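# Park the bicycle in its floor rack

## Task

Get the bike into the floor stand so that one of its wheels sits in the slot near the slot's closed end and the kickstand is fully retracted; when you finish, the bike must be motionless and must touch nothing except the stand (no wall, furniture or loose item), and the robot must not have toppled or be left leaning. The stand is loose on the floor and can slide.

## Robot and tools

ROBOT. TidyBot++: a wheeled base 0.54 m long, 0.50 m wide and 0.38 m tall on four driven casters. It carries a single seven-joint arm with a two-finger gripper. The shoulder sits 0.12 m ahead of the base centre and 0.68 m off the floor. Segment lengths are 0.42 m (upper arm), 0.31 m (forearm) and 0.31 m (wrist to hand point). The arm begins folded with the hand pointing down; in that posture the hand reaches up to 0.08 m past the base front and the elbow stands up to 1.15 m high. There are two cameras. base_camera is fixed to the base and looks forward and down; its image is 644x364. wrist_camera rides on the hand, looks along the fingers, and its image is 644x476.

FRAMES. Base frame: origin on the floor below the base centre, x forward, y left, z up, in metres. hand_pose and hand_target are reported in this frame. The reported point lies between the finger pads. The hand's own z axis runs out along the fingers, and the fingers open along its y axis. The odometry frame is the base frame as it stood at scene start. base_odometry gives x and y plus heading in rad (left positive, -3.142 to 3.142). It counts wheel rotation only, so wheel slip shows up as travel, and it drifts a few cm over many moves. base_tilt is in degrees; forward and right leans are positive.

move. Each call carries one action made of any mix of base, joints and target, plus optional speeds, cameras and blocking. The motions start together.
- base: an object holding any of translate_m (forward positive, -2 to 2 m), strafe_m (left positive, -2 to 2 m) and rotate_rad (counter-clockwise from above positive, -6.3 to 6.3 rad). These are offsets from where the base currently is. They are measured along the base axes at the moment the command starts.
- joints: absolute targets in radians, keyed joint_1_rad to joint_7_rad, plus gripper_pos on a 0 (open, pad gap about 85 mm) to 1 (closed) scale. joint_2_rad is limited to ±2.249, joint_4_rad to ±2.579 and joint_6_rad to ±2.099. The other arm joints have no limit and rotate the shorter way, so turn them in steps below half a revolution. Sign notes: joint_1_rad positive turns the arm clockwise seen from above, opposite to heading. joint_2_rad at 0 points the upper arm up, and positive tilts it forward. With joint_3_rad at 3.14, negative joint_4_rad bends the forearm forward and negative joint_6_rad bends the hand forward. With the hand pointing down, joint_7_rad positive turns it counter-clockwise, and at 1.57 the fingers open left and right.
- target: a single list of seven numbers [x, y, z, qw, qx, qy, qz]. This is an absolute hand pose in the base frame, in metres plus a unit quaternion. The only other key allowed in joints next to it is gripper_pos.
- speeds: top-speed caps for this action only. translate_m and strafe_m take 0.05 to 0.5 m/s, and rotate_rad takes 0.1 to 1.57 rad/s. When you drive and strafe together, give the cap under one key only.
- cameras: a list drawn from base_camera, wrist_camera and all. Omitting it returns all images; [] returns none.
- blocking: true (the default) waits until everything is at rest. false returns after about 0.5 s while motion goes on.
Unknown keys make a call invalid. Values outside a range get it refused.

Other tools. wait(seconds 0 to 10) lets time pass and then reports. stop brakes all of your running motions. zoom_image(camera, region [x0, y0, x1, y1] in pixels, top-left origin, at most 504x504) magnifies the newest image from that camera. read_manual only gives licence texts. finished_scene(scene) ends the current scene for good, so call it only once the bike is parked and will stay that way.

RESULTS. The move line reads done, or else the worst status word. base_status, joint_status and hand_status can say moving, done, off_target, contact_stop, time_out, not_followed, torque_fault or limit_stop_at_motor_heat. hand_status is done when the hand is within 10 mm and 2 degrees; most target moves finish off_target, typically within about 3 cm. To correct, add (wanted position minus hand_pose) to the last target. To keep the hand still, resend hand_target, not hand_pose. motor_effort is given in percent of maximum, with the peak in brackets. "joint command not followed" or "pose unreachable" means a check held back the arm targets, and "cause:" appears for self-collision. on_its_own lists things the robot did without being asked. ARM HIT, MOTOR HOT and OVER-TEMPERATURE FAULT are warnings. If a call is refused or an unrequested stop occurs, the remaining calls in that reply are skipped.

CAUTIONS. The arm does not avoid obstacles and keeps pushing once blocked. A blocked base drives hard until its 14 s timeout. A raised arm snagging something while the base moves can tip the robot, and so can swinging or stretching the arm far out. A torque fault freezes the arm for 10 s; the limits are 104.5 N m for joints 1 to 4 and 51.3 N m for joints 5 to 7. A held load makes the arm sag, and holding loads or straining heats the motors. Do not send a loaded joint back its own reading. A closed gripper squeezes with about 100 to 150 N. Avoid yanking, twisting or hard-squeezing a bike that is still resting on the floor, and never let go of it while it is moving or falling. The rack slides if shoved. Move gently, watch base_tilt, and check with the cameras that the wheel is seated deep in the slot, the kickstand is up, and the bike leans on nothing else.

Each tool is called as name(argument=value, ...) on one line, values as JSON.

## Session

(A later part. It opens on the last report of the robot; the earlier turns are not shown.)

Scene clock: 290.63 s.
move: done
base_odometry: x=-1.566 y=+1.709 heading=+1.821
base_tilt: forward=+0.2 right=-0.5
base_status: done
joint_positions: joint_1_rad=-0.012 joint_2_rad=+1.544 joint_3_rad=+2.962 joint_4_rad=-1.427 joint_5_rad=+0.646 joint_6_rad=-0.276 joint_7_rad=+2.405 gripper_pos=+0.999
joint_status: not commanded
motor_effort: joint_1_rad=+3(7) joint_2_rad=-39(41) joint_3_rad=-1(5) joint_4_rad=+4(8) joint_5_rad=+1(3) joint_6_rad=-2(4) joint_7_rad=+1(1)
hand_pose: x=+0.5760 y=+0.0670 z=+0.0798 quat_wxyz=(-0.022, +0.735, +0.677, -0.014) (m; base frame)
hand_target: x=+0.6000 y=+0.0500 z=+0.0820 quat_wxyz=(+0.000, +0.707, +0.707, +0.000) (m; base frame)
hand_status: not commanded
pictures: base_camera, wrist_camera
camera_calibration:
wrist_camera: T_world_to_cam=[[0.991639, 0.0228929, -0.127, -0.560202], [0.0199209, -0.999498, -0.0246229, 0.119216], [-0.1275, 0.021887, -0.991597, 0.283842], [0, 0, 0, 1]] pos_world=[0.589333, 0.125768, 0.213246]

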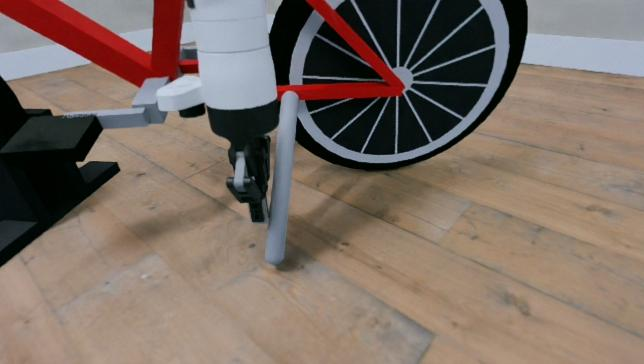

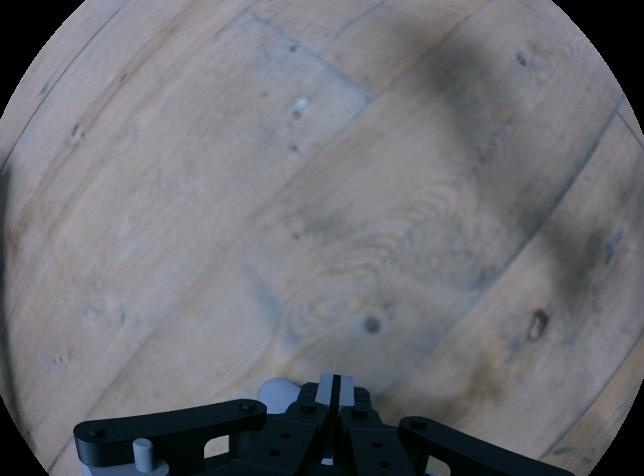

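move(base={"strafe_m": 0.10}, cameras=[])

move(target=[0.60, 0.05, 0.40, 0, 0.707, 0.707, 0], cameras=[])

move(base={"translate_m": -0.35}, cameras=[])

move(target=[0.45, 0.0, 0.80, 0, 1, 0, 0])

Scene clock: 293.53 s.
move: done
base_odometry: x=-1.663 y=+1.685 heading=+1.821
base_tilt: forward=+0.2 right=-0.6
base_status: done
joint_positions: joint_1_rad=-0.015 joint_2_rad=+1.553 joint_3_rad=+2.982 joint_4_rad=-1.427 joint_5_rad=+0.646 joint_6_rad=-0.276 joint_7_rad=+2.405 gripper_pos=+0.999
joint_status: not commanded
motor_effort: joint_1_rad=+4(5) joint_2_rad=-40(43) joint_3_rad=-3(6) joint_4_rad=+5(7) joint_5_rad=+1(2) joint_6_rad=-1(2) joint_7_rad=+1(1)
hand_pose: x=+0.5703 y=+0.0556 z=+0.0741 quat_wxyz=(-0.018, +0.735, +0.677, -0.024) (m; base frame)
hand_target: x=+0.6000 y=+0.0500 z=+0.0820 quat_wxyz=(+0.000, +0.707, +0.707, +0.000) (m; base frame)
hand_status: not commanded
pictures: none
No camera images: "cameras" was empty.

Scene clock: 295.57 s.
move: off_target
base_odometry: x=-1.663 y=+1.685 heading=+1.821
base_tilt: forward=+0.2 right=-0.5
base_status: not commanded
joint_positions: joint_1_rad=+0.095 joint_2_rad=+0.883 joint_3_rad=+2.824 joint_4_rad=-1.726 joint_5_rad=+0.463 joint_6_rad=-0.608 joint_7_rad=+2.608 gripper_pos=+0.999
joint_status: not commanded
motor_effort: joint_1_rad=+2(5) joint_2_rad=-36(60) joint_3_rad=-4(5) joint_4_rad=+14(22) joint_5_rad=+1(4) joint_6_rad=+2(5) joint_7_rad=+1(1)
hand_pose: x=+0.5991 y=+0.0479 z=+0.3820 quat_wxyz=(+0.006, +0.719, +0.695, -0.004) (m; base frame)
hand_target: x=+0.6000 y=+0.0500 z=+0.4000 quat_wxyz=(+0.000, +0.707, +0.707, +0.000) (m; base frame)
hand_status: off_target (0.018 m and 2.1 deg from the pose sent, 0.327 m and 5.8 deg at the start)
pictures: none
No camera images: "cameras" was empty.

Scene clock: 297.57 s.
move: done
base_odometry: x=-1.576 y=+1.345 heading=+1.821
base_tilt: forward=+0.2 right=-0.5
base_status: done
joint_positions: joint_1_rad=+0.103 joint_2_rad=+0.867 joint_3_rad=+2.823 joint_4_rad=-1.714 joint_5_rad=+0.462 joint_6_rad=-0.609 joint_7_rad=+2.610 gripper_pos=+0.999
joint_status: not commanded
motor_effort: joint_1_rad=+1(2) joint_2_rad=-34(38) joint_3_rad=-4(5) joint_4_rad=+11(14) joint_5_rad=+1(2) joint_6_rad=+0(3) joint_7_rad=+1(1)
hand_pose: x=+0.6104 y=+0.0445 z=+0.3915 quat_wxyz=(+0.015, +0.722, +0.691, +0.006) (m; base frame)
hand_target: x=+0.6000 y=+0.0500 z=+0.4000 quat_wxyz=(+0.000, +0.707, +0.707, +0.000) (m; base frame)
hand_status: not commanded
pictures: none
No camera images: "cameras" was empty.

Scene clock: 300.00 s.
move: off_target
base_odometry: x=-1.576 y=+1.345 heading=+1.821
base_tilt: forward=+0.1 right=-0.5
base_status: not commanded
joint_positions: joint_1_rad=-0.004 joint_2_rad=+0.048 joint_3_rad=+3.141 joint_4_rad=-1.519 joint_5_rad=+0.040 joint_6_rad=-1.541 joint_7_rad=+1.647 gripper_pos=+0.999
joint_status: not commanded
motor_effort: joint_1_rad=+0(2) joint_2_rad=-18(37) joint_3_rad=+0(5) joint_4_rad=+17(19) joint_5_rad=+1(2) joint_6_rad=+0(2) joint_7_rad=+1(1)
hand_pose: x=+0.4642 y=-0.0094 z=+0.7923 quat_wxyz=(+0.021, +0.999, +0.041, +0.016) (m; base frame)
hand_target: x=+0.4500 y=+0.0000 z=+0.8000 quat_wxyz=(+0.000, +1.000, +0.000, +0.000) (m; base frame)
hand_status: off_target (0.019 m and 5.6 deg from the pose sent, 0.441 m and 87.5 deg at the start)
pictures: base_camera, wrist_camera
camera_calibration:
wrist_camera: T_world_to_cam=[[0.185826, -0.982088, -0.0311812, -0.0684425], [-0.982152, -0.184712, -0.0354743, 0.544063], [0.0290793, 0.0372167, -0.998884, 0.910997], [0, 0, 0, 1]] pos_world=[0.52058, -0.00062569, 0.927146]

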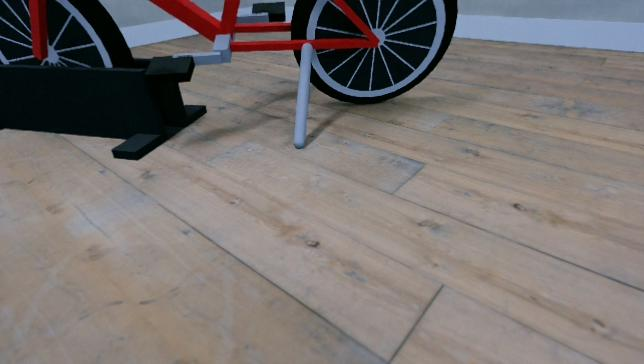

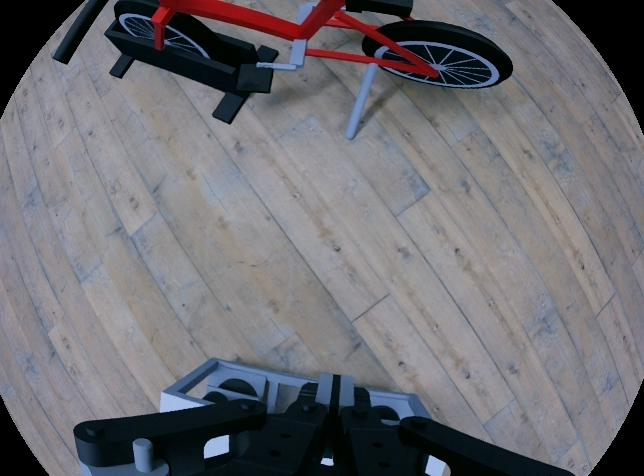

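move(base={"translate_m": 0.90, "strafe_m": -0.95, "rotate_rad": 1.688})

Scene clock: 316.33 s.
move: done
base_odometry: x=-0.878 y=+2.453 heading=-2.774
base_tilt: forward=+0.2 right=-0.5
base_status: done
joint_positions: joint_1_rad=-0.014 joint_2_rad=+0.042 joint_3_rad=+3.147 joint_4_rad=-1.517 joint_5_rad=+0.033 joint_6_rad=-1.548 joint_7_rad=+1.645 gripper_pos=+0.999
joint_status: not commanded
motor_effort: joint_1_rad=+1(3) joint_2_rad=-17(21) joint_3_rad=+0(1) joint_4_rad=+19(19) joint_5_rad=+1(2) joint_6_rad=+1(2) joint_7_rad=+1(1)
hand_pose: x=+0.4617 y=-0.0060 z=+0.7948 quat_wxyz=(+0.017, +0.999, +0.041, +0.016) (m; base frame)
hand_target: x=+0.4500 y=+0.0000 z=+0.8000 quat_wxyz=(+0.000, +1.000, +0.000, +0.000) (m; base frame)
hand_status: not commanded
pictures: base_camera, wrist_camera
camera_calibration:
wrist_camera: T_world_to_cam=[[0.186894, -0.981634, -0.0382737, -0.0593349], [-0.981952, -0.18552, -0.0367801, 0.543308], [0.0290041, 0.0444569, -0.99859, 0.913241], [0, 0, 0, 1]] pos_world=[0.518104, 0.00194938, 0.929666]

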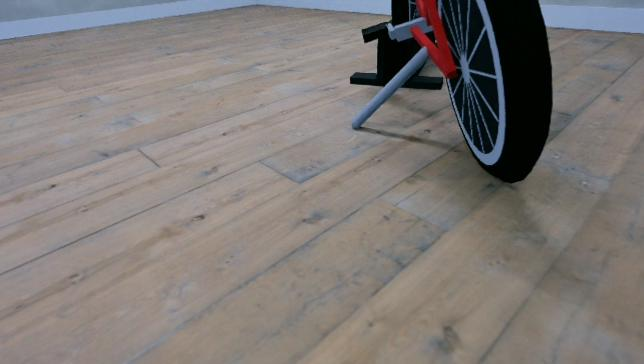

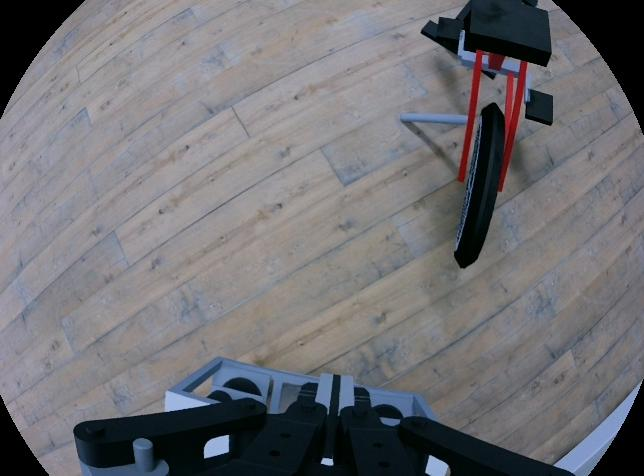

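move(base={"translate_m": 1.237, "strafe_m": 0.76, "rotate_rad": -1.571})

Scene clock: 326.03 s.
move: done
base_odometry: x=-1.759 y=+1.298 heading=+1.938
base_tilt: forward=+0.1 right=-0.5
base_status: done
joint_positions: joint_1_rad=-0.017 joint_2_rad=+0.041 joint_3_rad=+3.151 joint_4_rad=-1.517 joint_5_rad=+0.030 joint_6_rad=-1.550 joint_7_rad=+1.645 gripper_pos=+0.999
joint_status: not commanded
motor_effort: joint_1_rad=+1(3) joint_2_rad=-18(20) joint_3_rad=+0(2) joint_4_rad=+17(19) joint_5_rad=+1(3) joint_6_rad=+0(2) joint_7_rad=+1(1)
hand_pose: x=+0.4613 y=-0.0057 z=+0.7955 quat_wxyz=(+0.016, +0.999, +0.040, +0.017) (m; base frame)
hand_target: x=+0.4500 y=+0.0000 z=+0.8000 quat_wxyz=(+0.000, +1.000, +0.000, +0.000) (m; base frame)
hand_status: not commanded
pictures: base_camera, wrist_camera
camera_calibration:
wrist_camera: T_world_to_cam=[[0.185423, -0.981832, -0.0402907, -0.0567104], [-0.982199, -0.183927, -0.0381493, 0.544224], [0.0300456, 0.0466472, -0.998459, 0.913378], [0, 0, 0, 1]] pos_world=[0.517609, 0.00181095, 0.930448]

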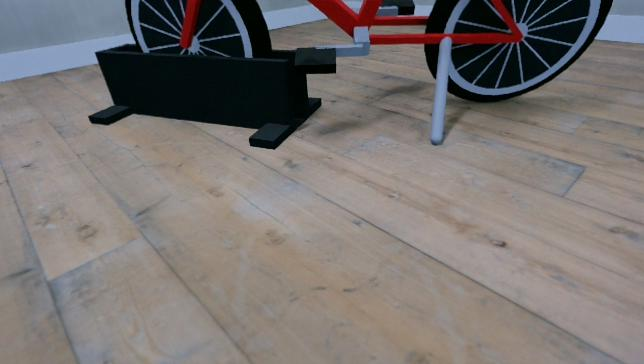

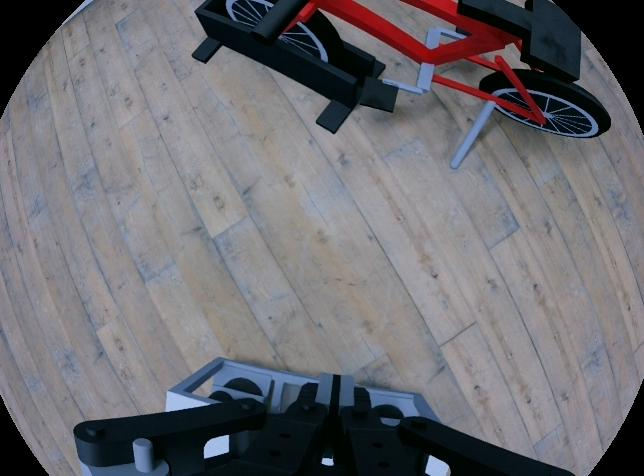

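move(joints={"joint_6_rad": -0.85, "gripper_pos": 0})

Scene clock: 327.97 s.
move: done
base_odometry: x=-1.759 y=+1.298 heading=+1.938
base_tilt: forward=+0.2 right=-0.5
base_status: not commanded
joint_positions: joint_1_rad=-0.017 joint_2_rad=+0.041 joint_3_rad=+3.151 joint_4_rad=-1.510 joint_5_rad=+0.030 joint_6_rad=-0.898 joint_7_rad=+1.645 gripper_pos=+0.000
joint_status: all done
motor_effort: joint_1_rad=+1(1) joint_2_rad=-20(21) joint_3_rad=+0(0) joint_4_rad=+21(22) joint_5_rad=+1(2) joint_6_rad=+5(6) joint_7_rad=+1(1)
hand_pose: x=+0.6495 y=-0.0023 z=+0.8694 quat_wxyz=(+0.026, +0.939, +0.043, +0.339) (m; base frame)
hand_target: x=+0.6621 y=-0.0011 z=+0.8834 quat_wxyz=(+0.002, +0.931, +0.000, +0.366) (m; base frame)
hand_status: not commanded
pictures: base_camera, wrist_camera
camera_calibration:
wrist_camera: T_world_to_cam=[[0.190894, -0.978013, 0.08397, -0.196856], [-0.749602, -0.20047, -0.6308, 1.09661], [0.633764, 0.0574718, -0.771388, 0.39187], [0, 0, 0, 1]] pos_world=[0.611247, 0.00478924, 1.01056]

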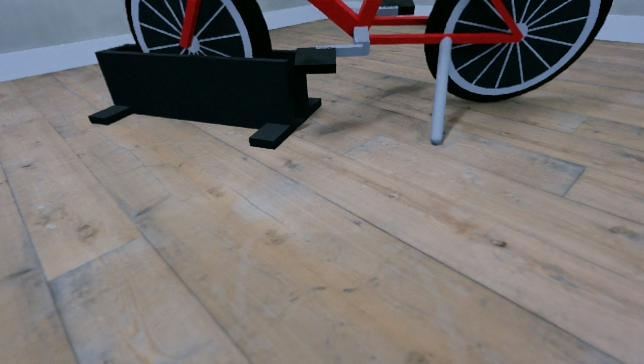

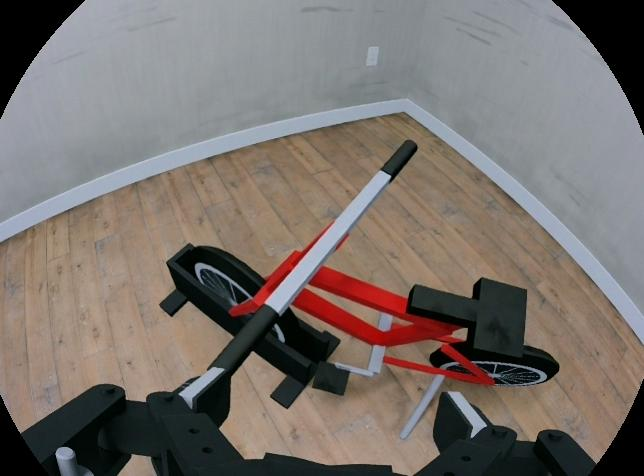

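move(target=[0.45, 0.10, 0.88, -0.03, 0.99, -0.10, 0.15])

Scene clock: 331.20 s.
move: off_target
base_odometry: x=-1.759 y=+1.298 heading=+1.938
base_tilt: forward=+0.2 right=-0.5
base_status: not commanded
joint_positions: joint_1_rad=-0.097 joint_2_rad=-0.115 joint_3_rad=+2.947 joint_4_rad=-1.449 joint_5_rad=+0.030 joint_6_rad=-1.462 joint_7_rad=+1.129 gripper_pos=+0.000
joint_status: not commanded
motor_effort: joint_1_rad=+0(2) joint_2_rad=-12(22) joint_3_rad=+0(2) joint_4_rad=+19(22) joint_5_rad=+0(3) joint_6_rad=+2(6) joint_7_rad=+1(1)
hand_pose: x=+0.4658 y=+0.1003 z=+0.8798 quat_wxyz=(-0.037, +0.982, -0.073, +0.169) (m; base frame)
hand_target: x=+0.4500 y=+0.1000 z=+0.8800 quat_wxyz=(-0.030, +0.983, -0.099, +0.149) (m; base frame)
hand_status: off_target (0.016 m and 3.8 deg from the pose sent, 0.224 m and 28.5 deg at the start)
pictures: base_camera, wrist_camera
camera_calibration:
wrist_camera: T_world_to_cam=[[-0.00802471, -0.990866, -0.134614, 0.223893], [-0.937517, 0.0542833, -0.34368, 0.795473], [0.347848, 0.123445, -0.929389, 0.775987], [0, 0, 0, 1]] pos_world=[0.477641, 0.0828747, 1.02472]

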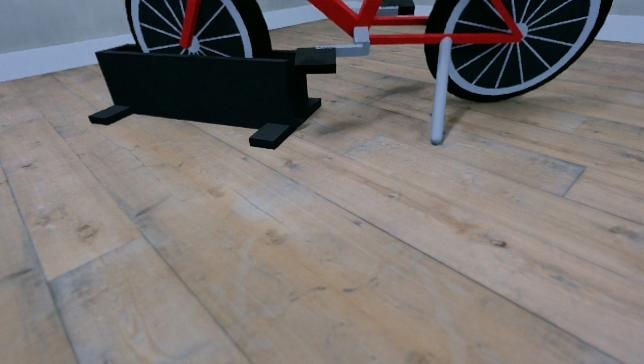

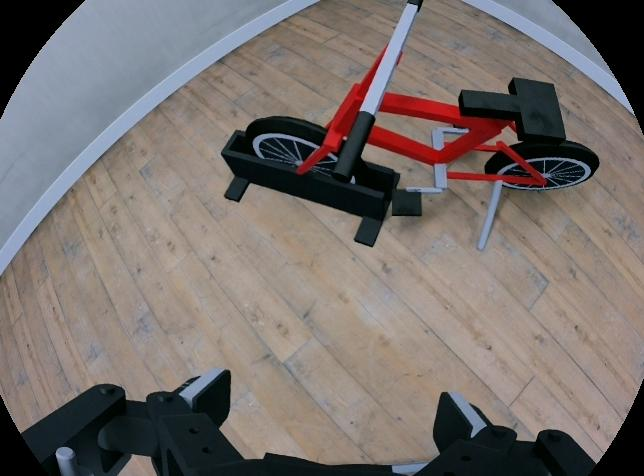

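move(target=[0.455, 0.035, 0.86, 0, 0.982, -0.187, 0], cameras=[])

move(base={"translate_m": 0.40}, speeds={"translate_m": 0.3}, cameras=[])

move(target=[0.475, 0.035, 0.75, 0, 0.982, -0.187, 0])

Scene clock: 336.67 s.
move: off_target
base_odometry: x=-1.759 y=+1.298 heading=+1.938
base_tilt: forward=+0.2 right=-0.6
base_status: not commanded
joint_positions: joint_1_rad=-0.097 joint_2_rad=+0.075 joint_3_rad=+3.123 joint_4_rad=-1.289 joint_5_rad=+0.030 joint_6_rad=-1.736 joint_7_rad=+1.127 gripper_pos=+0.000
joint_status: not commanded
motor_effort: joint_1_rad=+1(2) joint_2_rad=-18(20) joint_3_rad=+0(2) joint_4_rad=+18(20) joint_5_rad=+1(3) joint_6_rad=+0(3) joint_7_rad=+1(1)
hand_pose: x=+0.4694 y=+0.0325 z=+0.8551 quat_wxyz=(+0.008, +0.986, -0.166, +0.024) (m; base frame)
hand_target: x=+0.4550 y=+0.0350 z=+0.8600 quat_wxyz=(+0.000, +0.982, -0.187, +0.000) (m; base frame)
hand_status: off_target (0.015 m and 3.8 deg from the pose sent, 0.069 m and 23.8 deg at the start)
pictures: none
No camera images: "cameras" was empty.

Scene clock: 338.93 s.
move: done
base_odometry: x=-1.903 y=+1.672 heading=+1.939
base_tilt: forward=+0.2 right=-0.5
base_status: done
joint_positions: joint_1_rad=-0.097 joint_2_rad=+0.079 joint_3_rad=+3.123 joint_4_rad=-1.287 joint_5_rad=+0.030 joint_6_rad=-1.742 joint_7_rad=+1.127 gripper_pos=+0.000
joint_status: not commanded
motor_effort: joint_1_rad=+1(2) joint_2_rad=-19(21) joint_3_rad=+0(1) joint_4_rad=+18(19) joint_5_rad=+0(2) joint_6_rad=+0(2) joint_7_rad=+1(1)
hand_pose: x=+0.4687 y=+0.0323 z=+0.8541 quat_wxyz=(+0.009, +0.986, -0.166, +0.020) (m; base frame)
hand_target: x=+0.4550 y=+0.0350 z=+0.8600 quat_wxyz=(+0.000, +0.982, -0.187, +0.000) (m; base frame)
hand_status: not commanded
pictures: none
No camera images: "cameras" was empty.

Scene clock: 340.33 s.
move: off_target
base_odometry: x=-1.903 y=+1.672 heading=+1.939
base_tilt: forward=+0.2 right=-0.5
base_status: not commanded
joint_positions: joint_1_rad=-0.097 joint_2_rad=+0.103 joint_3_rad=+3.128 joint_4_rad=-1.562 joint_5_rad=+0.030 joint_6_rad=-1.506 joint_7_rad=+1.127 gripper_pos=+0.000
joint_status: not commanded
motor_effort: joint_1_rad=+1(1) joint_2_rad=-19(20) joint_3_rad=+0(1) joint_4_rad=+17(18) joint_5_rad=+1(2) joint_6_rad=+0(1) joint_7_rad=+1(1)
hand_pose: x=+0.4645 y=+0.0302 z=+0.7598 quat_wxyz=(+0.018, +0.986, -0.164, -0.010) (m; base frame)
hand_target: x=+0.4750 y=+0.0350 z=+0.7500 quat_wxyz=(+0.000, +0.982, -0.187, +0.000) (m; base frame)
hand_status: off_target (0.015 m and 3.5 deg from the pose sent, 0.104 m and 3.5 deg at the start)
pictures: base_camera, wrist_camera
camera_calibration:
wrist_camera: T_world_to_cam=[[-0.225204, -0.973501, -0.0397382, 0.166574], [-0.974311, 0.225037, 0.0086783, 0.500953], [0.000494238, 0.0406717, -0.999172, 0.890465], [0, 0, 0, 1]] pos_world=[0.525157, 0.0132104, 0.892]

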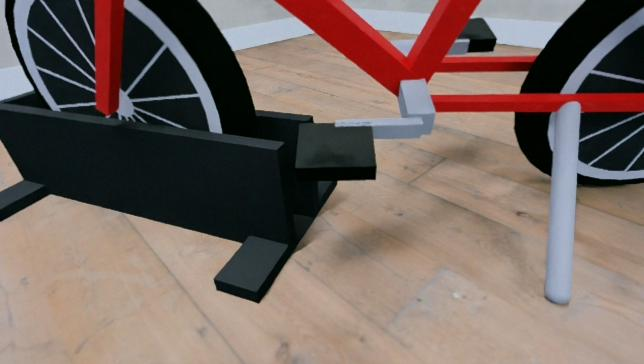

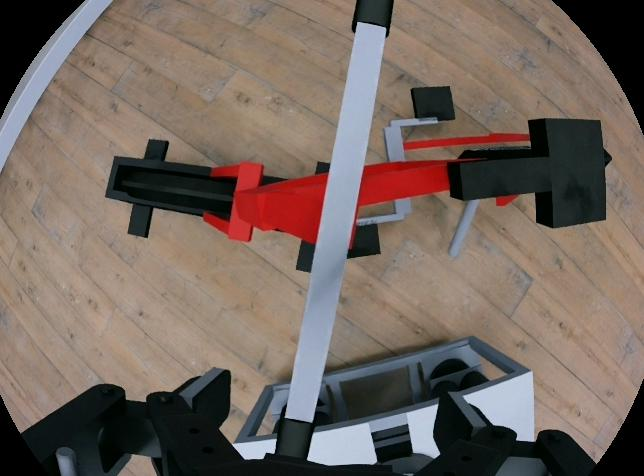

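move(target=[0.479, 0.048, 0.71, 0, 0.968, -0.25, 0], cameras=["wrist_camera"])

Scene clock: 342.57 s.
move: off_target
base_odometry: x=-1.903 y=+1.672 heading=+1.939
base_tilt: forward=+0.2 right=-0.5
base_status: not commanded
joint_positions: joint_1_rad=-0.131 joint_2_rad=+0.135 joint_3_rad=+3.134 joint_4_rad=-1.659 joint_5_rad=+0.030 joint_6_rad=-1.380 joint_7_rad=+1.006 gripper_pos=+0.000
joint_status: not commanded
motor_effort: joint_1_rad=+0(1) joint_2_rad=-19(21) joint_3_rad=+0(1) joint_4_rad=+17(19) joint_5_rad=+1(2) joint_6_rad=+0(1) joint_7_rad=+1(1)
hand_pose: x=+0.4697 y=+0.0410 z=+0.7183 quat_wxyz=(+0.019, +0.978, -0.208, -0.010) (m; base frame)
hand_target: x=+0.4790 y=+0.0480 z=+0.7100 quat_wxyz=(+0.000, +0.968, -0.250, +0.000) (m; base frame)
hand_status: off_target (0.014 m and 5.5 deg from the pose sent, 0.055 m and 10.3 deg at the start)
pictures: wrist_camera
camera_calibration:
wrist_camera: T_world_to_cam=[[-0.31137, -0.949574, -0.0368459, 0.214054], [-0.950275, 0.311338, 0.00674945, 0.490511], [0.00506241, 0.0371153, -0.999298, 0.84664], [0, 0, 0, 1]] pos_world=[0.528484, 0.019122, 0.850622]

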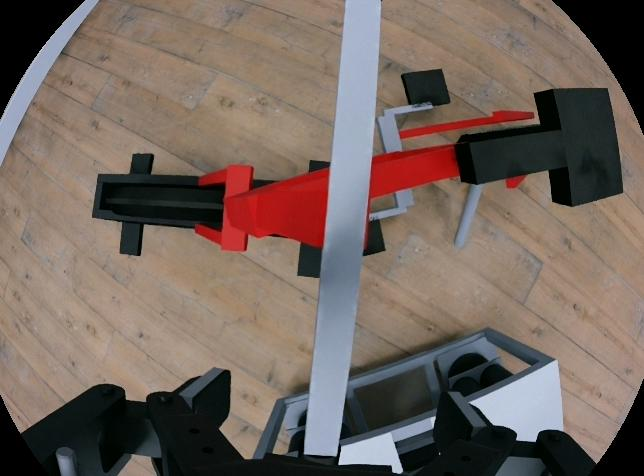

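move(target=[0.482, 0.052, 0.652, 0, 0.962, -0.27, 0], cameras=["wrist_camera"])

move(joints={"gripper_pos": 1.0})

Scene clock: 344.33 s.
move: off_target
base_odometry: x=-1.903 y=+1.672 heading=+1.939
base_tilt: forward=+0.2 right=-0.5
base_status: not commanded
joint_positions: joint_1_rad=-0.162 joint_2_rad=+0.191 joint_3_rad=+3.162 joint_4_rad=-1.789 joint_5_rad=+0.029 joint_6_rad=-1.198 joint_7_rad=+0.965 gripper_pos=+0.000
joint_status: not commanded
motor_effort: joint_1_rad=+1(1) joint_2_rad=-21(22) joint_3_rad=+0(0) joint_4_rad=+16(18) joint_5_rad=+1(2) joint_6_rad=-1(1) joint_7_rad=+1(1)
hand_pose: x=+0.4737 y=+0.0436 z=+0.6589 quat_wxyz=(+0.021, +0.974, -0.224, -0.011) (m; base frame)
hand_target: x=+0.4820 y=+0.0520 z=+0.6520 quat_wxyz=(+0.000, +0.963, -0.270, +0.000) (m; base frame)
hand_status: off_target (0.014 m and 6.1 deg from the pose sent, 0.068 m and 7.7 deg at the start)
pictures: wrist_camera
camera_calibration:
wrist_camera: T_world_to_cam=[[-0.342094, -0.939111, -0.0322899, 0.226652], [-0.939657, 0.34204, 0.00736168, 0.487176], [0.004131, 0.0328599, -0.999451, 0.787931], [0, 0, 0, 1]] pos_world=[0.532059, 0.0203264, 0.791231]

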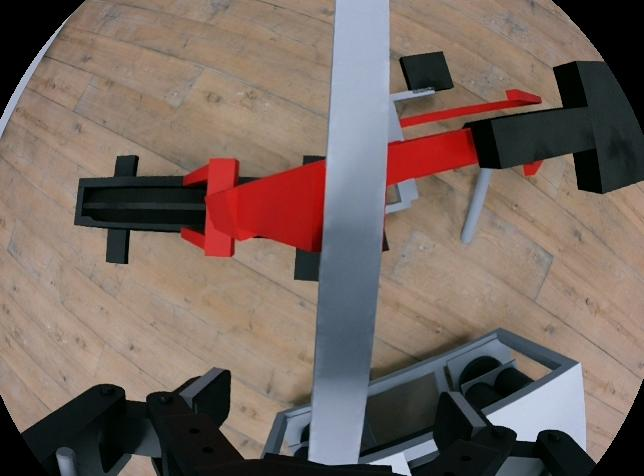

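Scene clock: 345.43 s.
move: off_target
base_odometry: x=-1.903 y=+1.672 heading=+1.939
base_tilt: forward=+0.2 right=-0.5
base_status: not commanded
joint_positions: joint_1_rad=-0.162 joint_2_rad=+0.188 joint_3_rad=+3.164 joint_4_rad=-1.790 joint_5_rad=+0.026 joint_6_rad=-1.195 joint_7_rad=+0.964 gripper_pos=+0.805
joint_status: gripper_pos off_target (ended at +0.805, target +1.000)
motor_effort: joint_1_rad=+0(2) joint_2_rad=-19(22) joint_3_rad=+0(2) joint_4_rad=+16(18) joint_5_rad=+2(3) joint_6_rad=-1(3) joint_7_rad=-1(1)
hand_pose: x=+0.4743 y=+0.0437 z=+0.6597 quat_wxyz=(+0.019, +0.974, -0.226, -0.009) (m; base frame)
hand_target: x=+0.4820 y=+0.0520 z=+0.6520 quat_wxyz=(+0.000, +0.963, -0.270, +0.000) (m; base frame)
hand_status: not commanded
pictures: base_camera, wrist_camera
camera_calibration:
wrist_camera: T_world_to_cam=[[-0.345744, -0.937594, -0.0371354, 0.231818], [-0.938283, 0.345847, 0.00383041, 0.489182], [0.00925178, 0.0361679, -0.999303, 0.785962], [0, 0, 0, 1]] pos_world=[0.531869, 0.0197423, 0.792149]

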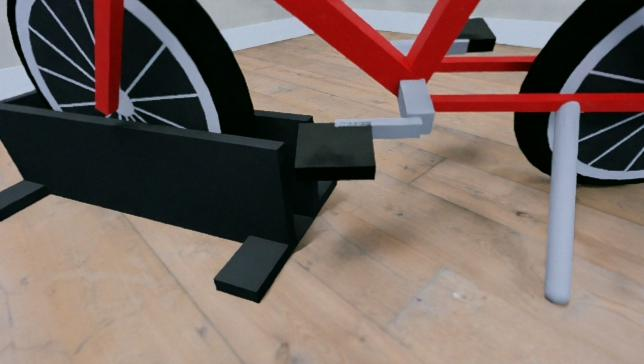

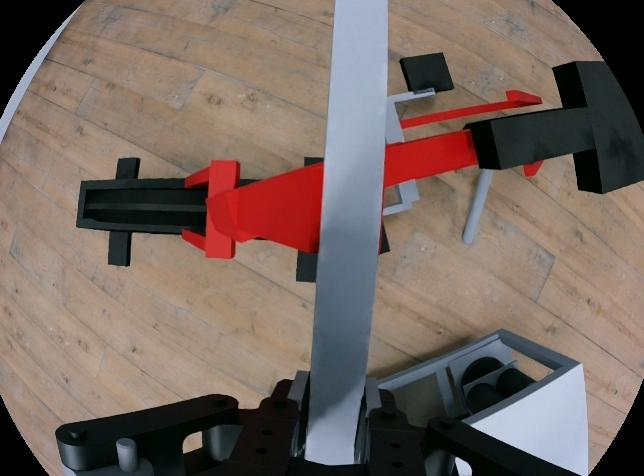

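move(target=[0.562, 0.035, 0.678, 0, 0.991, -0.13, 0])

move(target=[0.638, 0.012, 0.692, 0, 1, 0, 0])

Scene clock: 347.97 s.
move: off_target
base_odometry: x=-1.903 y=+1.672 heading=+1.939
base_tilt: forward=+0.2 right=-0.5
base_status: not commanded
joint_positions: joint_1_rad=-0.127 joint_2_rad=+0.329 joint_3_rad=+3.173 joint_4_rad=-1.548 joint_5_rad=-0.012 joint_6_rad=-1.275 joint_7_rad=+1.170 gripper_pos=+0.812
joint_status: not commanded
motor_effort: joint_1_rad=+0(2) joint_2_rad=-24(26) joint_3_rad=+0(2) joint_4_rad=+22(24) joint_5_rad=+3(6) joint_6_rad=+7(8) joint_7_rad=+3(4)
hand_pose: x=+0.5492 y=+0.0470 z=+0.6739 quat_wxyz=(+0.001, +0.988, -0.153, -0.005) (m; base frame)
hand_target: x=+0.5620 y=+0.0350 z=+0.6780 quat_wxyz=(+0.000, +0.992, -0.130, +0.000) (m; base frame)
hand_status: off_target (0.018 m and 2.7 deg from the pose sent, 0.090 m and 11.5 deg at the start)
pictures: base_camera, wrist_camera
camera_calibration:
wrist_camera: T_world_to_cam=[[-0.201974, -0.976508, -0.0750854, 0.209846], [-0.979283, 0.202497, 0.000660682, 0.589699], [0.0145594, 0.0736633, -0.997177, 0.793262], [0, 0, 0, 1]] pos_world=[0.608317, 0.0270702, 0.806389]

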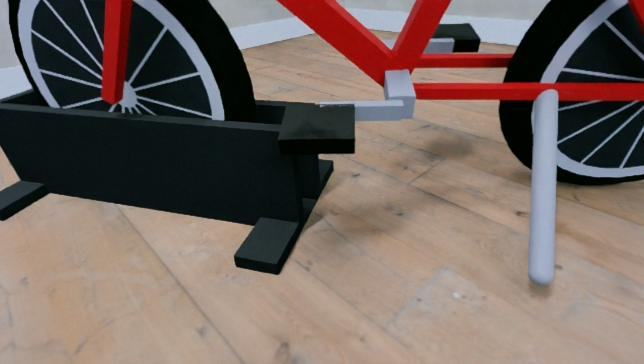

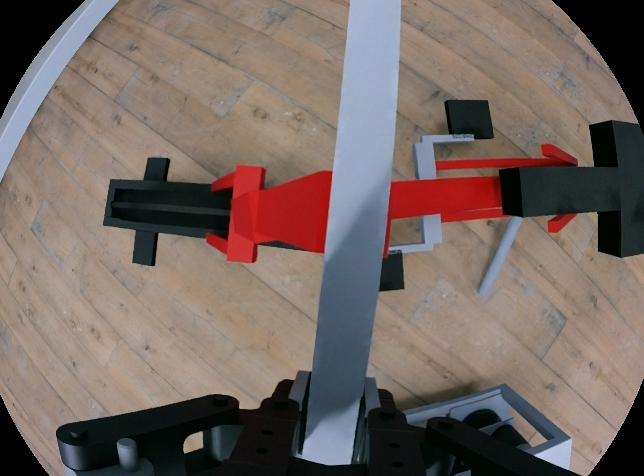

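Scene clock: 349.37 s.
move: off_target
base_odometry: x=-1.903 y=+1.672 heading=+1.939
base_tilt: forward=+0.2 right=-0.5
base_status: not commanded
joint_positions: joint_1_rad=-0.048 joint_2_rad=+0.513 joint_3_rad=+3.173 joint_4_rad=-1.230 joint_5_rad=-0.012 joint_6_rad=-1.398 joint_7_rad=+1.477 gripper_pos=+0.812
joint_status: not commanded
motor_effort: joint_1_rad=+0(2) joint_2_rad=-34(35) joint_3_rad=-1(1) joint_4_rad=+21(23) joint_5_rad=+1(4) joint_6_rad=+5(8) joint_7_rad=+3(4)
hand_pose: x=+0.6355 y=+0.0156 z=+0.6834 quat_wxyz=(+0.002, +0.999, -0.038, +0.001) (m; base frame)
hand_target: x=+0.6380 y=+0.0120 z=+0.6920 quat_wxyz=(+0.000, +1.000, +0.000, +0.000) (m; base frame)
hand_status: off_target (0.010 m and 4.3 deg from the pose sent, 0.097 m and 17.6 deg at the start)
pictures: base_camera, wrist_camera
camera_calibration:
wrist_camera: T_world_to_cam=[[0.0284283, -0.996906, -0.0732773, 0.0499564], [-0.999559, -0.0277257, -0.0105874, 0.704687], [0.00852303, 0.073546, -0.997255, 0.807668], [0, 0, 0, 1]] pos_world=[0.696073, 0.00993906, 0.816573]

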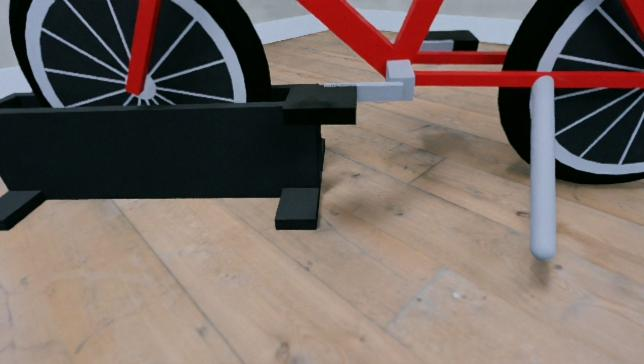

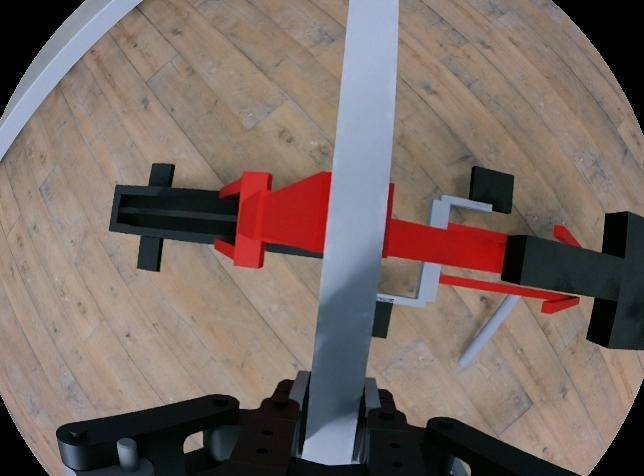

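move(joints={"gripper_pos": 0.5}, cameras=["base_camera"])

move(joints={"gripper_pos": 0.0}, cameras=[])

move(target=[0.60, 0.02, 0.82, 0, 1, 0, 0])

Scene clock: 352.30 s.
move: done
base_odometry: x=-1.903 y=+1.672 heading=+1.939
base_tilt: forward=+0.2 right=-0.5
base_status: not commanded
joint_positions: joint_1_rad=-0.048 joint_2_rad=+0.514 joint_3_rad=+3.173 joint_4_rad=-1.208 joint_5_rad=-0.012 joint_6_rad=-1.399 joint_7_rad=+1.497 gripper_pos=+0.500
joint_status: all done
motor_effort: joint_1_rad=+0(2) joint_2_rad=-32(35) joint_3_rad=+0(1) joint_4_rad=+18(22) joint_5_rad=+0(1) joint_6_rad=+1(4) joint_7_rad=+1(3)
hand_pose: x=+0.6434 y=+0.0158 z=+0.6895 quat_wxyz=(+0.001, +1.000, -0.027, +0.011) (m; base frame)
hand_target: x=+0.6380 y=+0.0120 z=+0.6920 quat_wxyz=(+0.000, +1.000, +0.000, +0.000) (m; base frame)
hand_status: not commanded
pictures: base_camera

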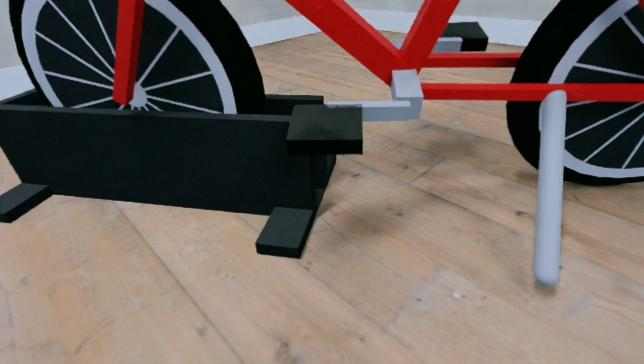

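Scene clock: 353.13 s.
move: done
base_odometry: x=-1.903 y=+1.672 heading=+1.939
base_tilt: forward=+0.2 right=-0.5
base_status: not commanded
joint_positions: joint_1_rad=-0.036 joint_2_rad=+0.514 joint_3_rad=+3.173 joint_4_rad=-1.206 joint_5_rad=-0.012 joint_6_rad=-1.400 joint_7_rad=+1.497 gripper_pos=+0.000
joint_status: all done
motor_effort: joint_1_rad=+0(3) joint_2_rad=-34(34) joint_3_rad=-1(3) joint_4_rad=+19(20) joint_5_rad=+1(3) joint_6_rad=+1(4) joint_7_rad=+1(1)
hand_pose: x=+0.6438 y=+0.0096 z=+0.6900 quat_wxyz=(+0.002, +0.999, -0.033, +0.011) (m; base frame)
hand_target: x=+0.6380 y=+0.0120 z=+0.6920 quat_wxyz=(+0.000, +1.000, +0.000, +0.000) (m; base frame)
hand_status: not commanded
pictures: none
No camera images: "cameras" was empty.

Scene clock: 354.47 s.
move: off_target
base_odometry: x=-1.903 y=+1.672 heading=+1.939
base_tilt: forward=+0.2 right=-0.5
base_status: not commanded
joint_positions: joint_1_rad=-0.044 joint_2_rad=+0.430 joint_3_rad=+3.173 joint_4_rad=-0.943 joint_5_rad=-0.012 joint_6_rad=-1.723 joint_7_rad=+1.497 gripper_pos=+0.000
joint_status: not commanded
motor_effort: joint_1_rad=+0(1) joint_2_rad=-29(36) joint_3_rad=+0(1) joint_4_rad=+18(19) joint_5_rad=+1(2) joint_6_rad=+0(2) joint_7_rad=+1(1)
hand_pose: x=+0.6170 y=+0.0142 z=+0.8147 quat_wxyz=(+0.000, +0.999, -0.028, +0.023) (m; base frame)
hand_target: x=+0.6000 y=+0.0200 z=+0.8200 quat_wxyz=(+0.000, +1.000, +0.000, +0.000) (m; base frame)
hand_status: off_target (0.019 m and 4.1 deg from the pose sent, 0.138 m and 4.0 deg at the start)
pictures: base_camera, wrist_camera
camera_calibration:
wrist_camera: T_world_to_cam=[[0.0513829, -0.995964, -0.0735955, 0.0448095], [-0.997381, -0.0474199, -0.0546204, 0.722327], [0.05091, 0.0762093, -0.995791, 0.911516], [0, 0, 0, 1]] pos_world=[0.671727, 0.0094153, 0.950432]

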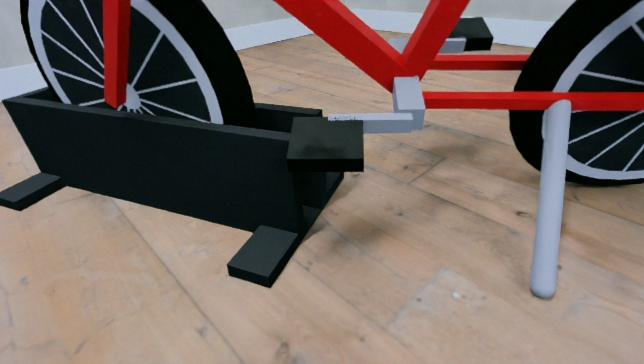

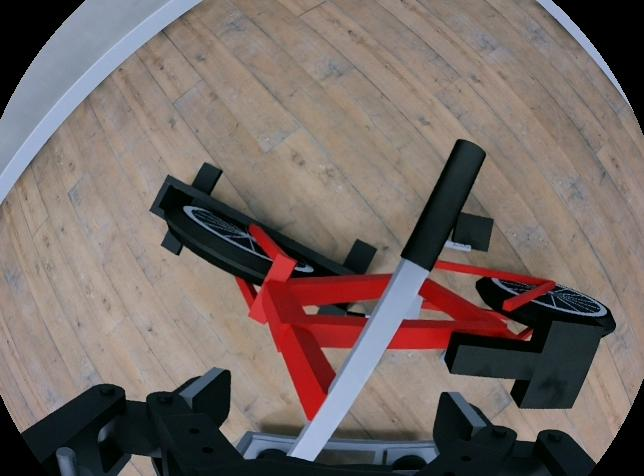

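move(target=[0.495, 0.068, 0.74, 0, 0.968, -0.25, 0], cameras=["wrist_camera"])

Scene clock: 365.50 s.
move: off_target
base_odometry: x=-1.903 y=+1.672 heading=+1.939
base_tilt: forward=+0.2 right=-0.5
base_status: not commanded
joint_positions: joint_1_rad=-0.174 joint_2_rad=+0.188 joint_3_rad=+3.173 joint_4_rad=-1.521 joint_5_rad=-0.012 joint_6_rad=-1.484 joint_7_rad=+0.963 gripper_pos=+0.000
joint_status: not commanded
motor_effort: joint_1_rad=+1(1) joint_2_rad=-22(31) joint_3_rad=+0(1) joint_4_rad=+17(19) joint_5_rad=+1(2) joint_6_rad=+0(1) joint_7_rad=+1(1)
hand_pose: x=+0.4887 y=+0.0588 z=+0.7410 quat_wxyz=(+0.007, +0.973, -0.231, -0.025) (m; base frame)
hand_target: x=+0.4950 y=+0.0680 z=+0.7400 quat_wxyz=(+0.000, +0.968, -0.250, +0.000) (m; base frame)
hand_status: off_target (0.011 m and 3.7 deg from the pose sent, 0.153 m and 25.9 deg at the start)
pictures: wrist_camera
camera_calibration:
wrist_camera: T_world_to_cam=[[-0.356233, -0.932663, -0.0569073, 0.273495], [-0.934272, 0.354529, 0.0380051, 0.469419], [-0.0152707, 0.0667056, -0.997656, 0.875591], [0, 0, 0, 1]] pos_world=[0.549364, 0.0302491, 0.871262]

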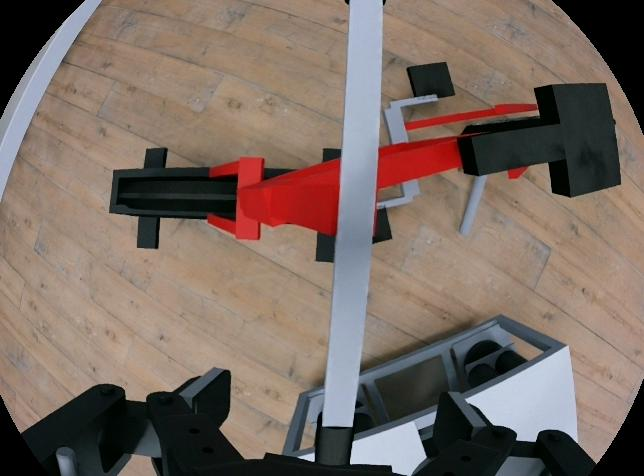

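move(target=[0.505, 0.062, 0.652, 0, 0.966, -0.26, 0], cameras=["wrist_camera"])

move(joints={"gripper_pos": 1.0}, cameras=["wrist_camera"])

Scene clock: 367.47 s.
move: off_target
base_odometry: x=-1.903 y=+1.672 heading=+1.939
base_tilt: forward=+0.2 right=-0.5
base_status: not commanded
joint_positions: joint_1_rad=-0.188 joint_2_rad=+0.245 joint_3_rad=+3.178 joint_4_rad=-1.717 joint_5_rad=-0.012 joint_6_rad=-1.216 joint_7_rad=+0.962 gripper_pos=+0.000
joint_status: not commanded
motor_effort: joint_1_rad=+0(1) joint_2_rad=-22(25) joint_3_rad=+0(1) joint_4_rad=+16(18) joint_5_rad=+0(1) joint_6_rad=-1(1) joint_7_rad=+1(1)
hand_pose: x=+0.4956 y=+0.0628 z=+0.6587 quat_wxyz=(+0.006, +0.974, -0.228, -0.017) (m; base frame)
hand_target: x=+0.5050 y=+0.0620 z=+0.6520 quat_wxyz=(+0.000, +0.966, -0.260, +0.000) (m; base frame)
hand_status: off_target (0.012 m and 4.3 deg from the pose sent, 0.091 m and 4.5 deg at the start)
pictures: wrist_camera
camera_calibration:
wrist_camera: T_world_to_cam=[[-0.349946, -0.934798, -0.0607525, 0.274534], [-0.93677, 0.349168, 0.0233326, 0.488739], [-0.000598466, 0.0650763, -0.99788, 0.786263], [0, 0, 0, 1]] pos_world=[0.554378, 0.034815, 0.789871]

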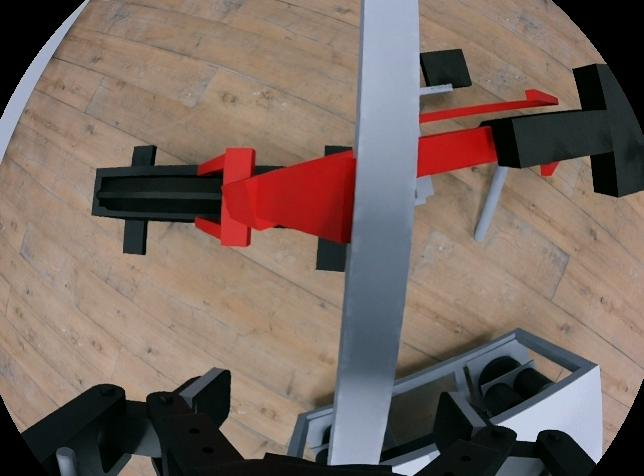

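Scene clock: 368.57 s.
move: off_target
base_odometry: x=-1.903 y=+1.672 heading=+1.939
base_tilt: forward=+0.2 right=-0.5
base_status: not commanded
joint_positions: joint_1_rad=-0.188 joint_2_rad=+0.242 joint_3_rad=+3.191 joint_4_rad=-1.726 joint_5_rad=-0.005 joint_6_rad=-1.211 joint_7_rad=+0.962 gripper_pos=+0.806
joint_status: gripper_pos off_target (ended at +0.806, target +1.000)
motor_effort: joint_1_rad=-2(4) joint_2_rad=-21(24) joint_3_rad=-1(4) joint_4_rad=+18(20) joint_5_rad=+0(7) joint_6_rad=+1(6) joint_7_rad=-1(1)
hand_pose: x=+0.4944 y=+0.0554 z=+0.6574 quat_wxyz=(+0.011, +0.972, -0.233, -0.016) (m; base frame)
hand_target: x=+0.5050 y=+0.0620 z=+0.6520 quat_wxyz=(+0.000, +0.966, -0.260, +0.000) (m; base frame)
hand_status: not commanded
pictures: wrist_camera
camera_calibration:
wrist_camera: T_world_to_cam=[[-0.359733, -0.931624, -0.0516591, 0.26579], [-0.933055, 0.359183, 0.0198818, 0.490099], [0.0000327092, 0.0553529, -0.998467, 0.786046], [0, 0, 0, 1]] pos_world=[0.552877, 0.0280718, 0.788827]

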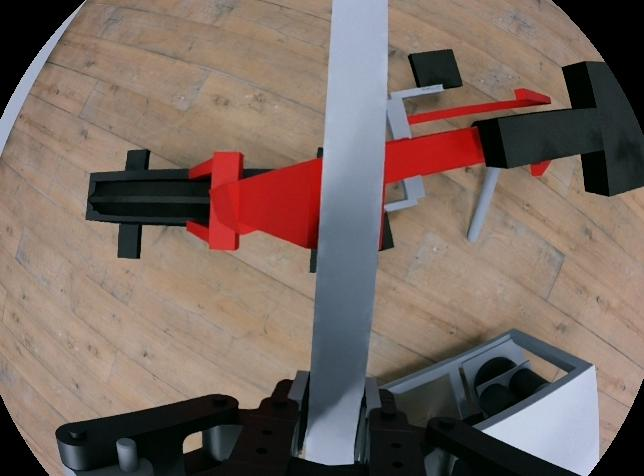

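move(target=[0.572, 0.042, 0.678, 0, 0.991, -0.13, 0], cameras=[])

move(target=[0.638, 0.00, 0.692, 0, 1, 0.02, 0])

Scene clock: 370.37 s.
move: off_target
base_odometry: x=-1.903 y=+1.672 heading=+1.939
base_tilt: forward=+0.2 right=-0.5
base_status: not commanded
joint_positions: joint_1_rad=-0.141 joint_2_rad=+0.357 joint_3_rad=+3.191 joint_4_rad=-1.514 joint_5_rad=-0.025 joint_6_rad=-1.285 joint_7_rad=+1.156 gripper_pos=+0.811
joint_status: not commanded
motor_effort: joint_1_rad=+1(2) joint_2_rad=-27(28) joint_3_rad=+0(2) joint_4_rad=+23(24) joint_5_rad=+3(7) joint_6_rad=+6(7) joint_7_rad=+3(5)
hand_pose: x=+0.5595 y=+0.0502 z=+0.6715 quat_wxyz=(-0.001, +0.987, -0.163, -0.008) (m; base frame)
hand_target: x=+0.5720 y=+0.0420 z=+0.6780 quat_wxyz=(+0.000, +0.992, -0.130, +0.000) (m; base frame)
hand_status: off_target (0.016 m and 4.0 deg from the pose sent, 0.081 m and 12.2 deg at the start)
pictures: none
No camera images: "cameras" was empty.

Scene clock: 371.70 s.
move: off_target
base_odometry: x=-1.903 y=+1.672 heading=+1.939
base_tilt: forward=+0.2 right=-0.5
base_status: not commanded
joint_positions: joint_1_rad=-0.027 joint_2_rad=+0.520 joint_3_rad=+3.188 joint_4_rad=-1.228 joint_5_rad=-0.025 joint_6_rad=-1.388 joint_7_rad=+1.535 gripper_pos=+0.811
joint_status: not commanded
motor_effort: joint_1_rad=+2(2) joint_2_rad=-36(37) joint_3_rad=+0(1) joint_4_rad=+21(24) joint_5_rad=+1(4) joint_6_rad=+3(7) joint_7_rad=+4(5)
hand_pose: x=+0.6395 y=+0.0016 z=+0.6801 quat_wxyz=(+0.000, +1.000, -0.027, +0.003) (m; base frame)
hand_target: x=+0.6380 y=+0.0000 z=+0.6920 quat_wxyz=(+0.000, +1.000, +0.020, +0.000) (m; base frame)
hand_status: off_target (0.012 m and 5.4 deg from the pose sent, 0.095 m and 21.1 deg at the start)
pictures: base_camera, wrist_camera
camera_calibration:
wrist_camera: T_world_to_cam=[[0.0496759, -0.995773, -0.0772617, 0.0247274], [-0.998701, -0.0486435, -0.0151885, 0.710926], [0.011366, 0.0779158, -0.996895, 0.803302], [0, 0, 0, 1]] pos_world=[0.699644, -0.00338507, 0.813516]

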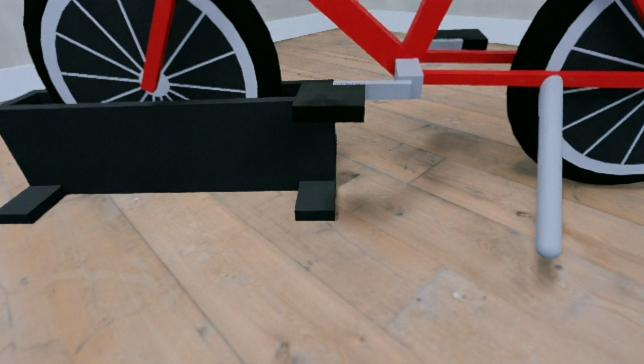

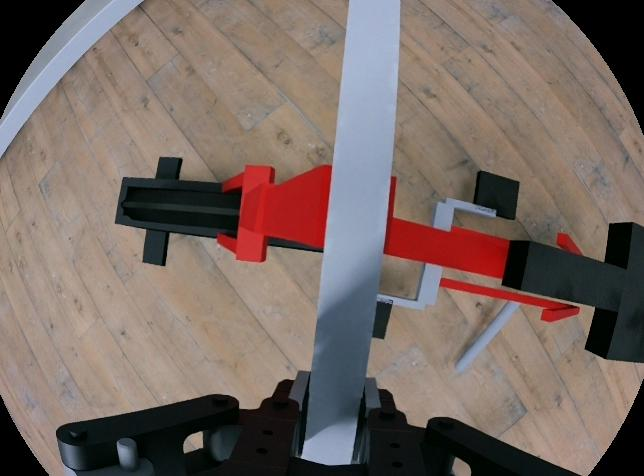

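move(target=[0.638, 0.012, 0.692, 0, 0.997, -0.078, 0])

Scene clock: 373.67 s.
move: off_target
base_odometry: x=-1.903 y=+1.672 heading=+1.939
base_tilt: forward=+0.2 right=-0.5
base_status: not commanded
joint_positions: joint_1_rad=-0.051 joint_2_rad=+0.521 joint_3_rad=+3.195 joint_4_rad=-1.226 joint_5_rad=-0.024 joint_6_rad=-1.405 joint_7_rad=+1.455 gripper_pos=+0.811
joint_status: not commanded
motor_effort: joint_1_rad=-1(3) joint_2_rad=-34(37) joint_3_rad=-1(2) joint_4_rad=+20(22) joint_5_rad=-3(3) joint_6_rad=+3(5) joint_7_rad=-1(4)
hand_pose: x=+0.6355 y=+0.0111 z=+0.6804 quat_wxyz=(+0.002, +0.998, -0.058, -0.004) (m; base frame)
hand_target: x=+0.6380 y=+0.0120 z=+0.6920 quat_wxyz=(+0.000, +0.997, -0.078, +0.000) (m; base frame)
hand_status: off_target (0.012 m and 2.4 deg from the pose sent, 0.016 m and 5.8 deg at the start)
pictures: base_camera, wrist_camera
camera_calibration:
wrist_camera: T_world_to_cam=[[-0.01251, -0.997196, -0.0737823, 0.0716449], [-0.99992, 0.012614, -0.000942966, 0.697777], [0.00187101, 0.0737646, -0.997274, 0.809275], [0, 0, 0, 1]] pos_world=[0.697103, 0.00294639, 0.813013]

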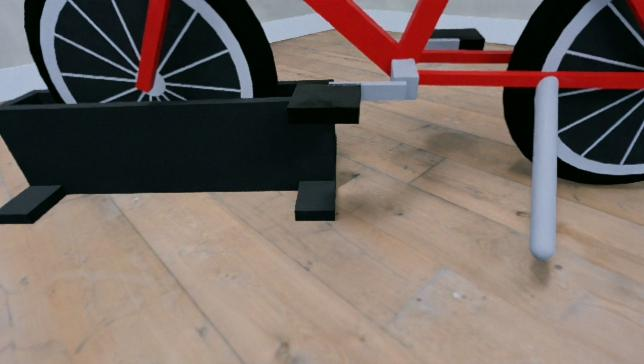

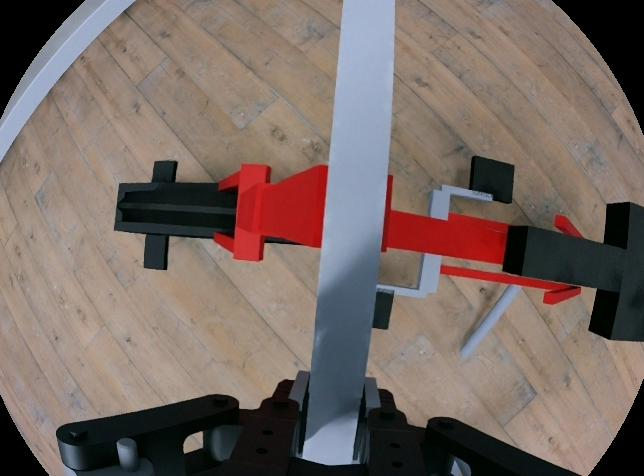

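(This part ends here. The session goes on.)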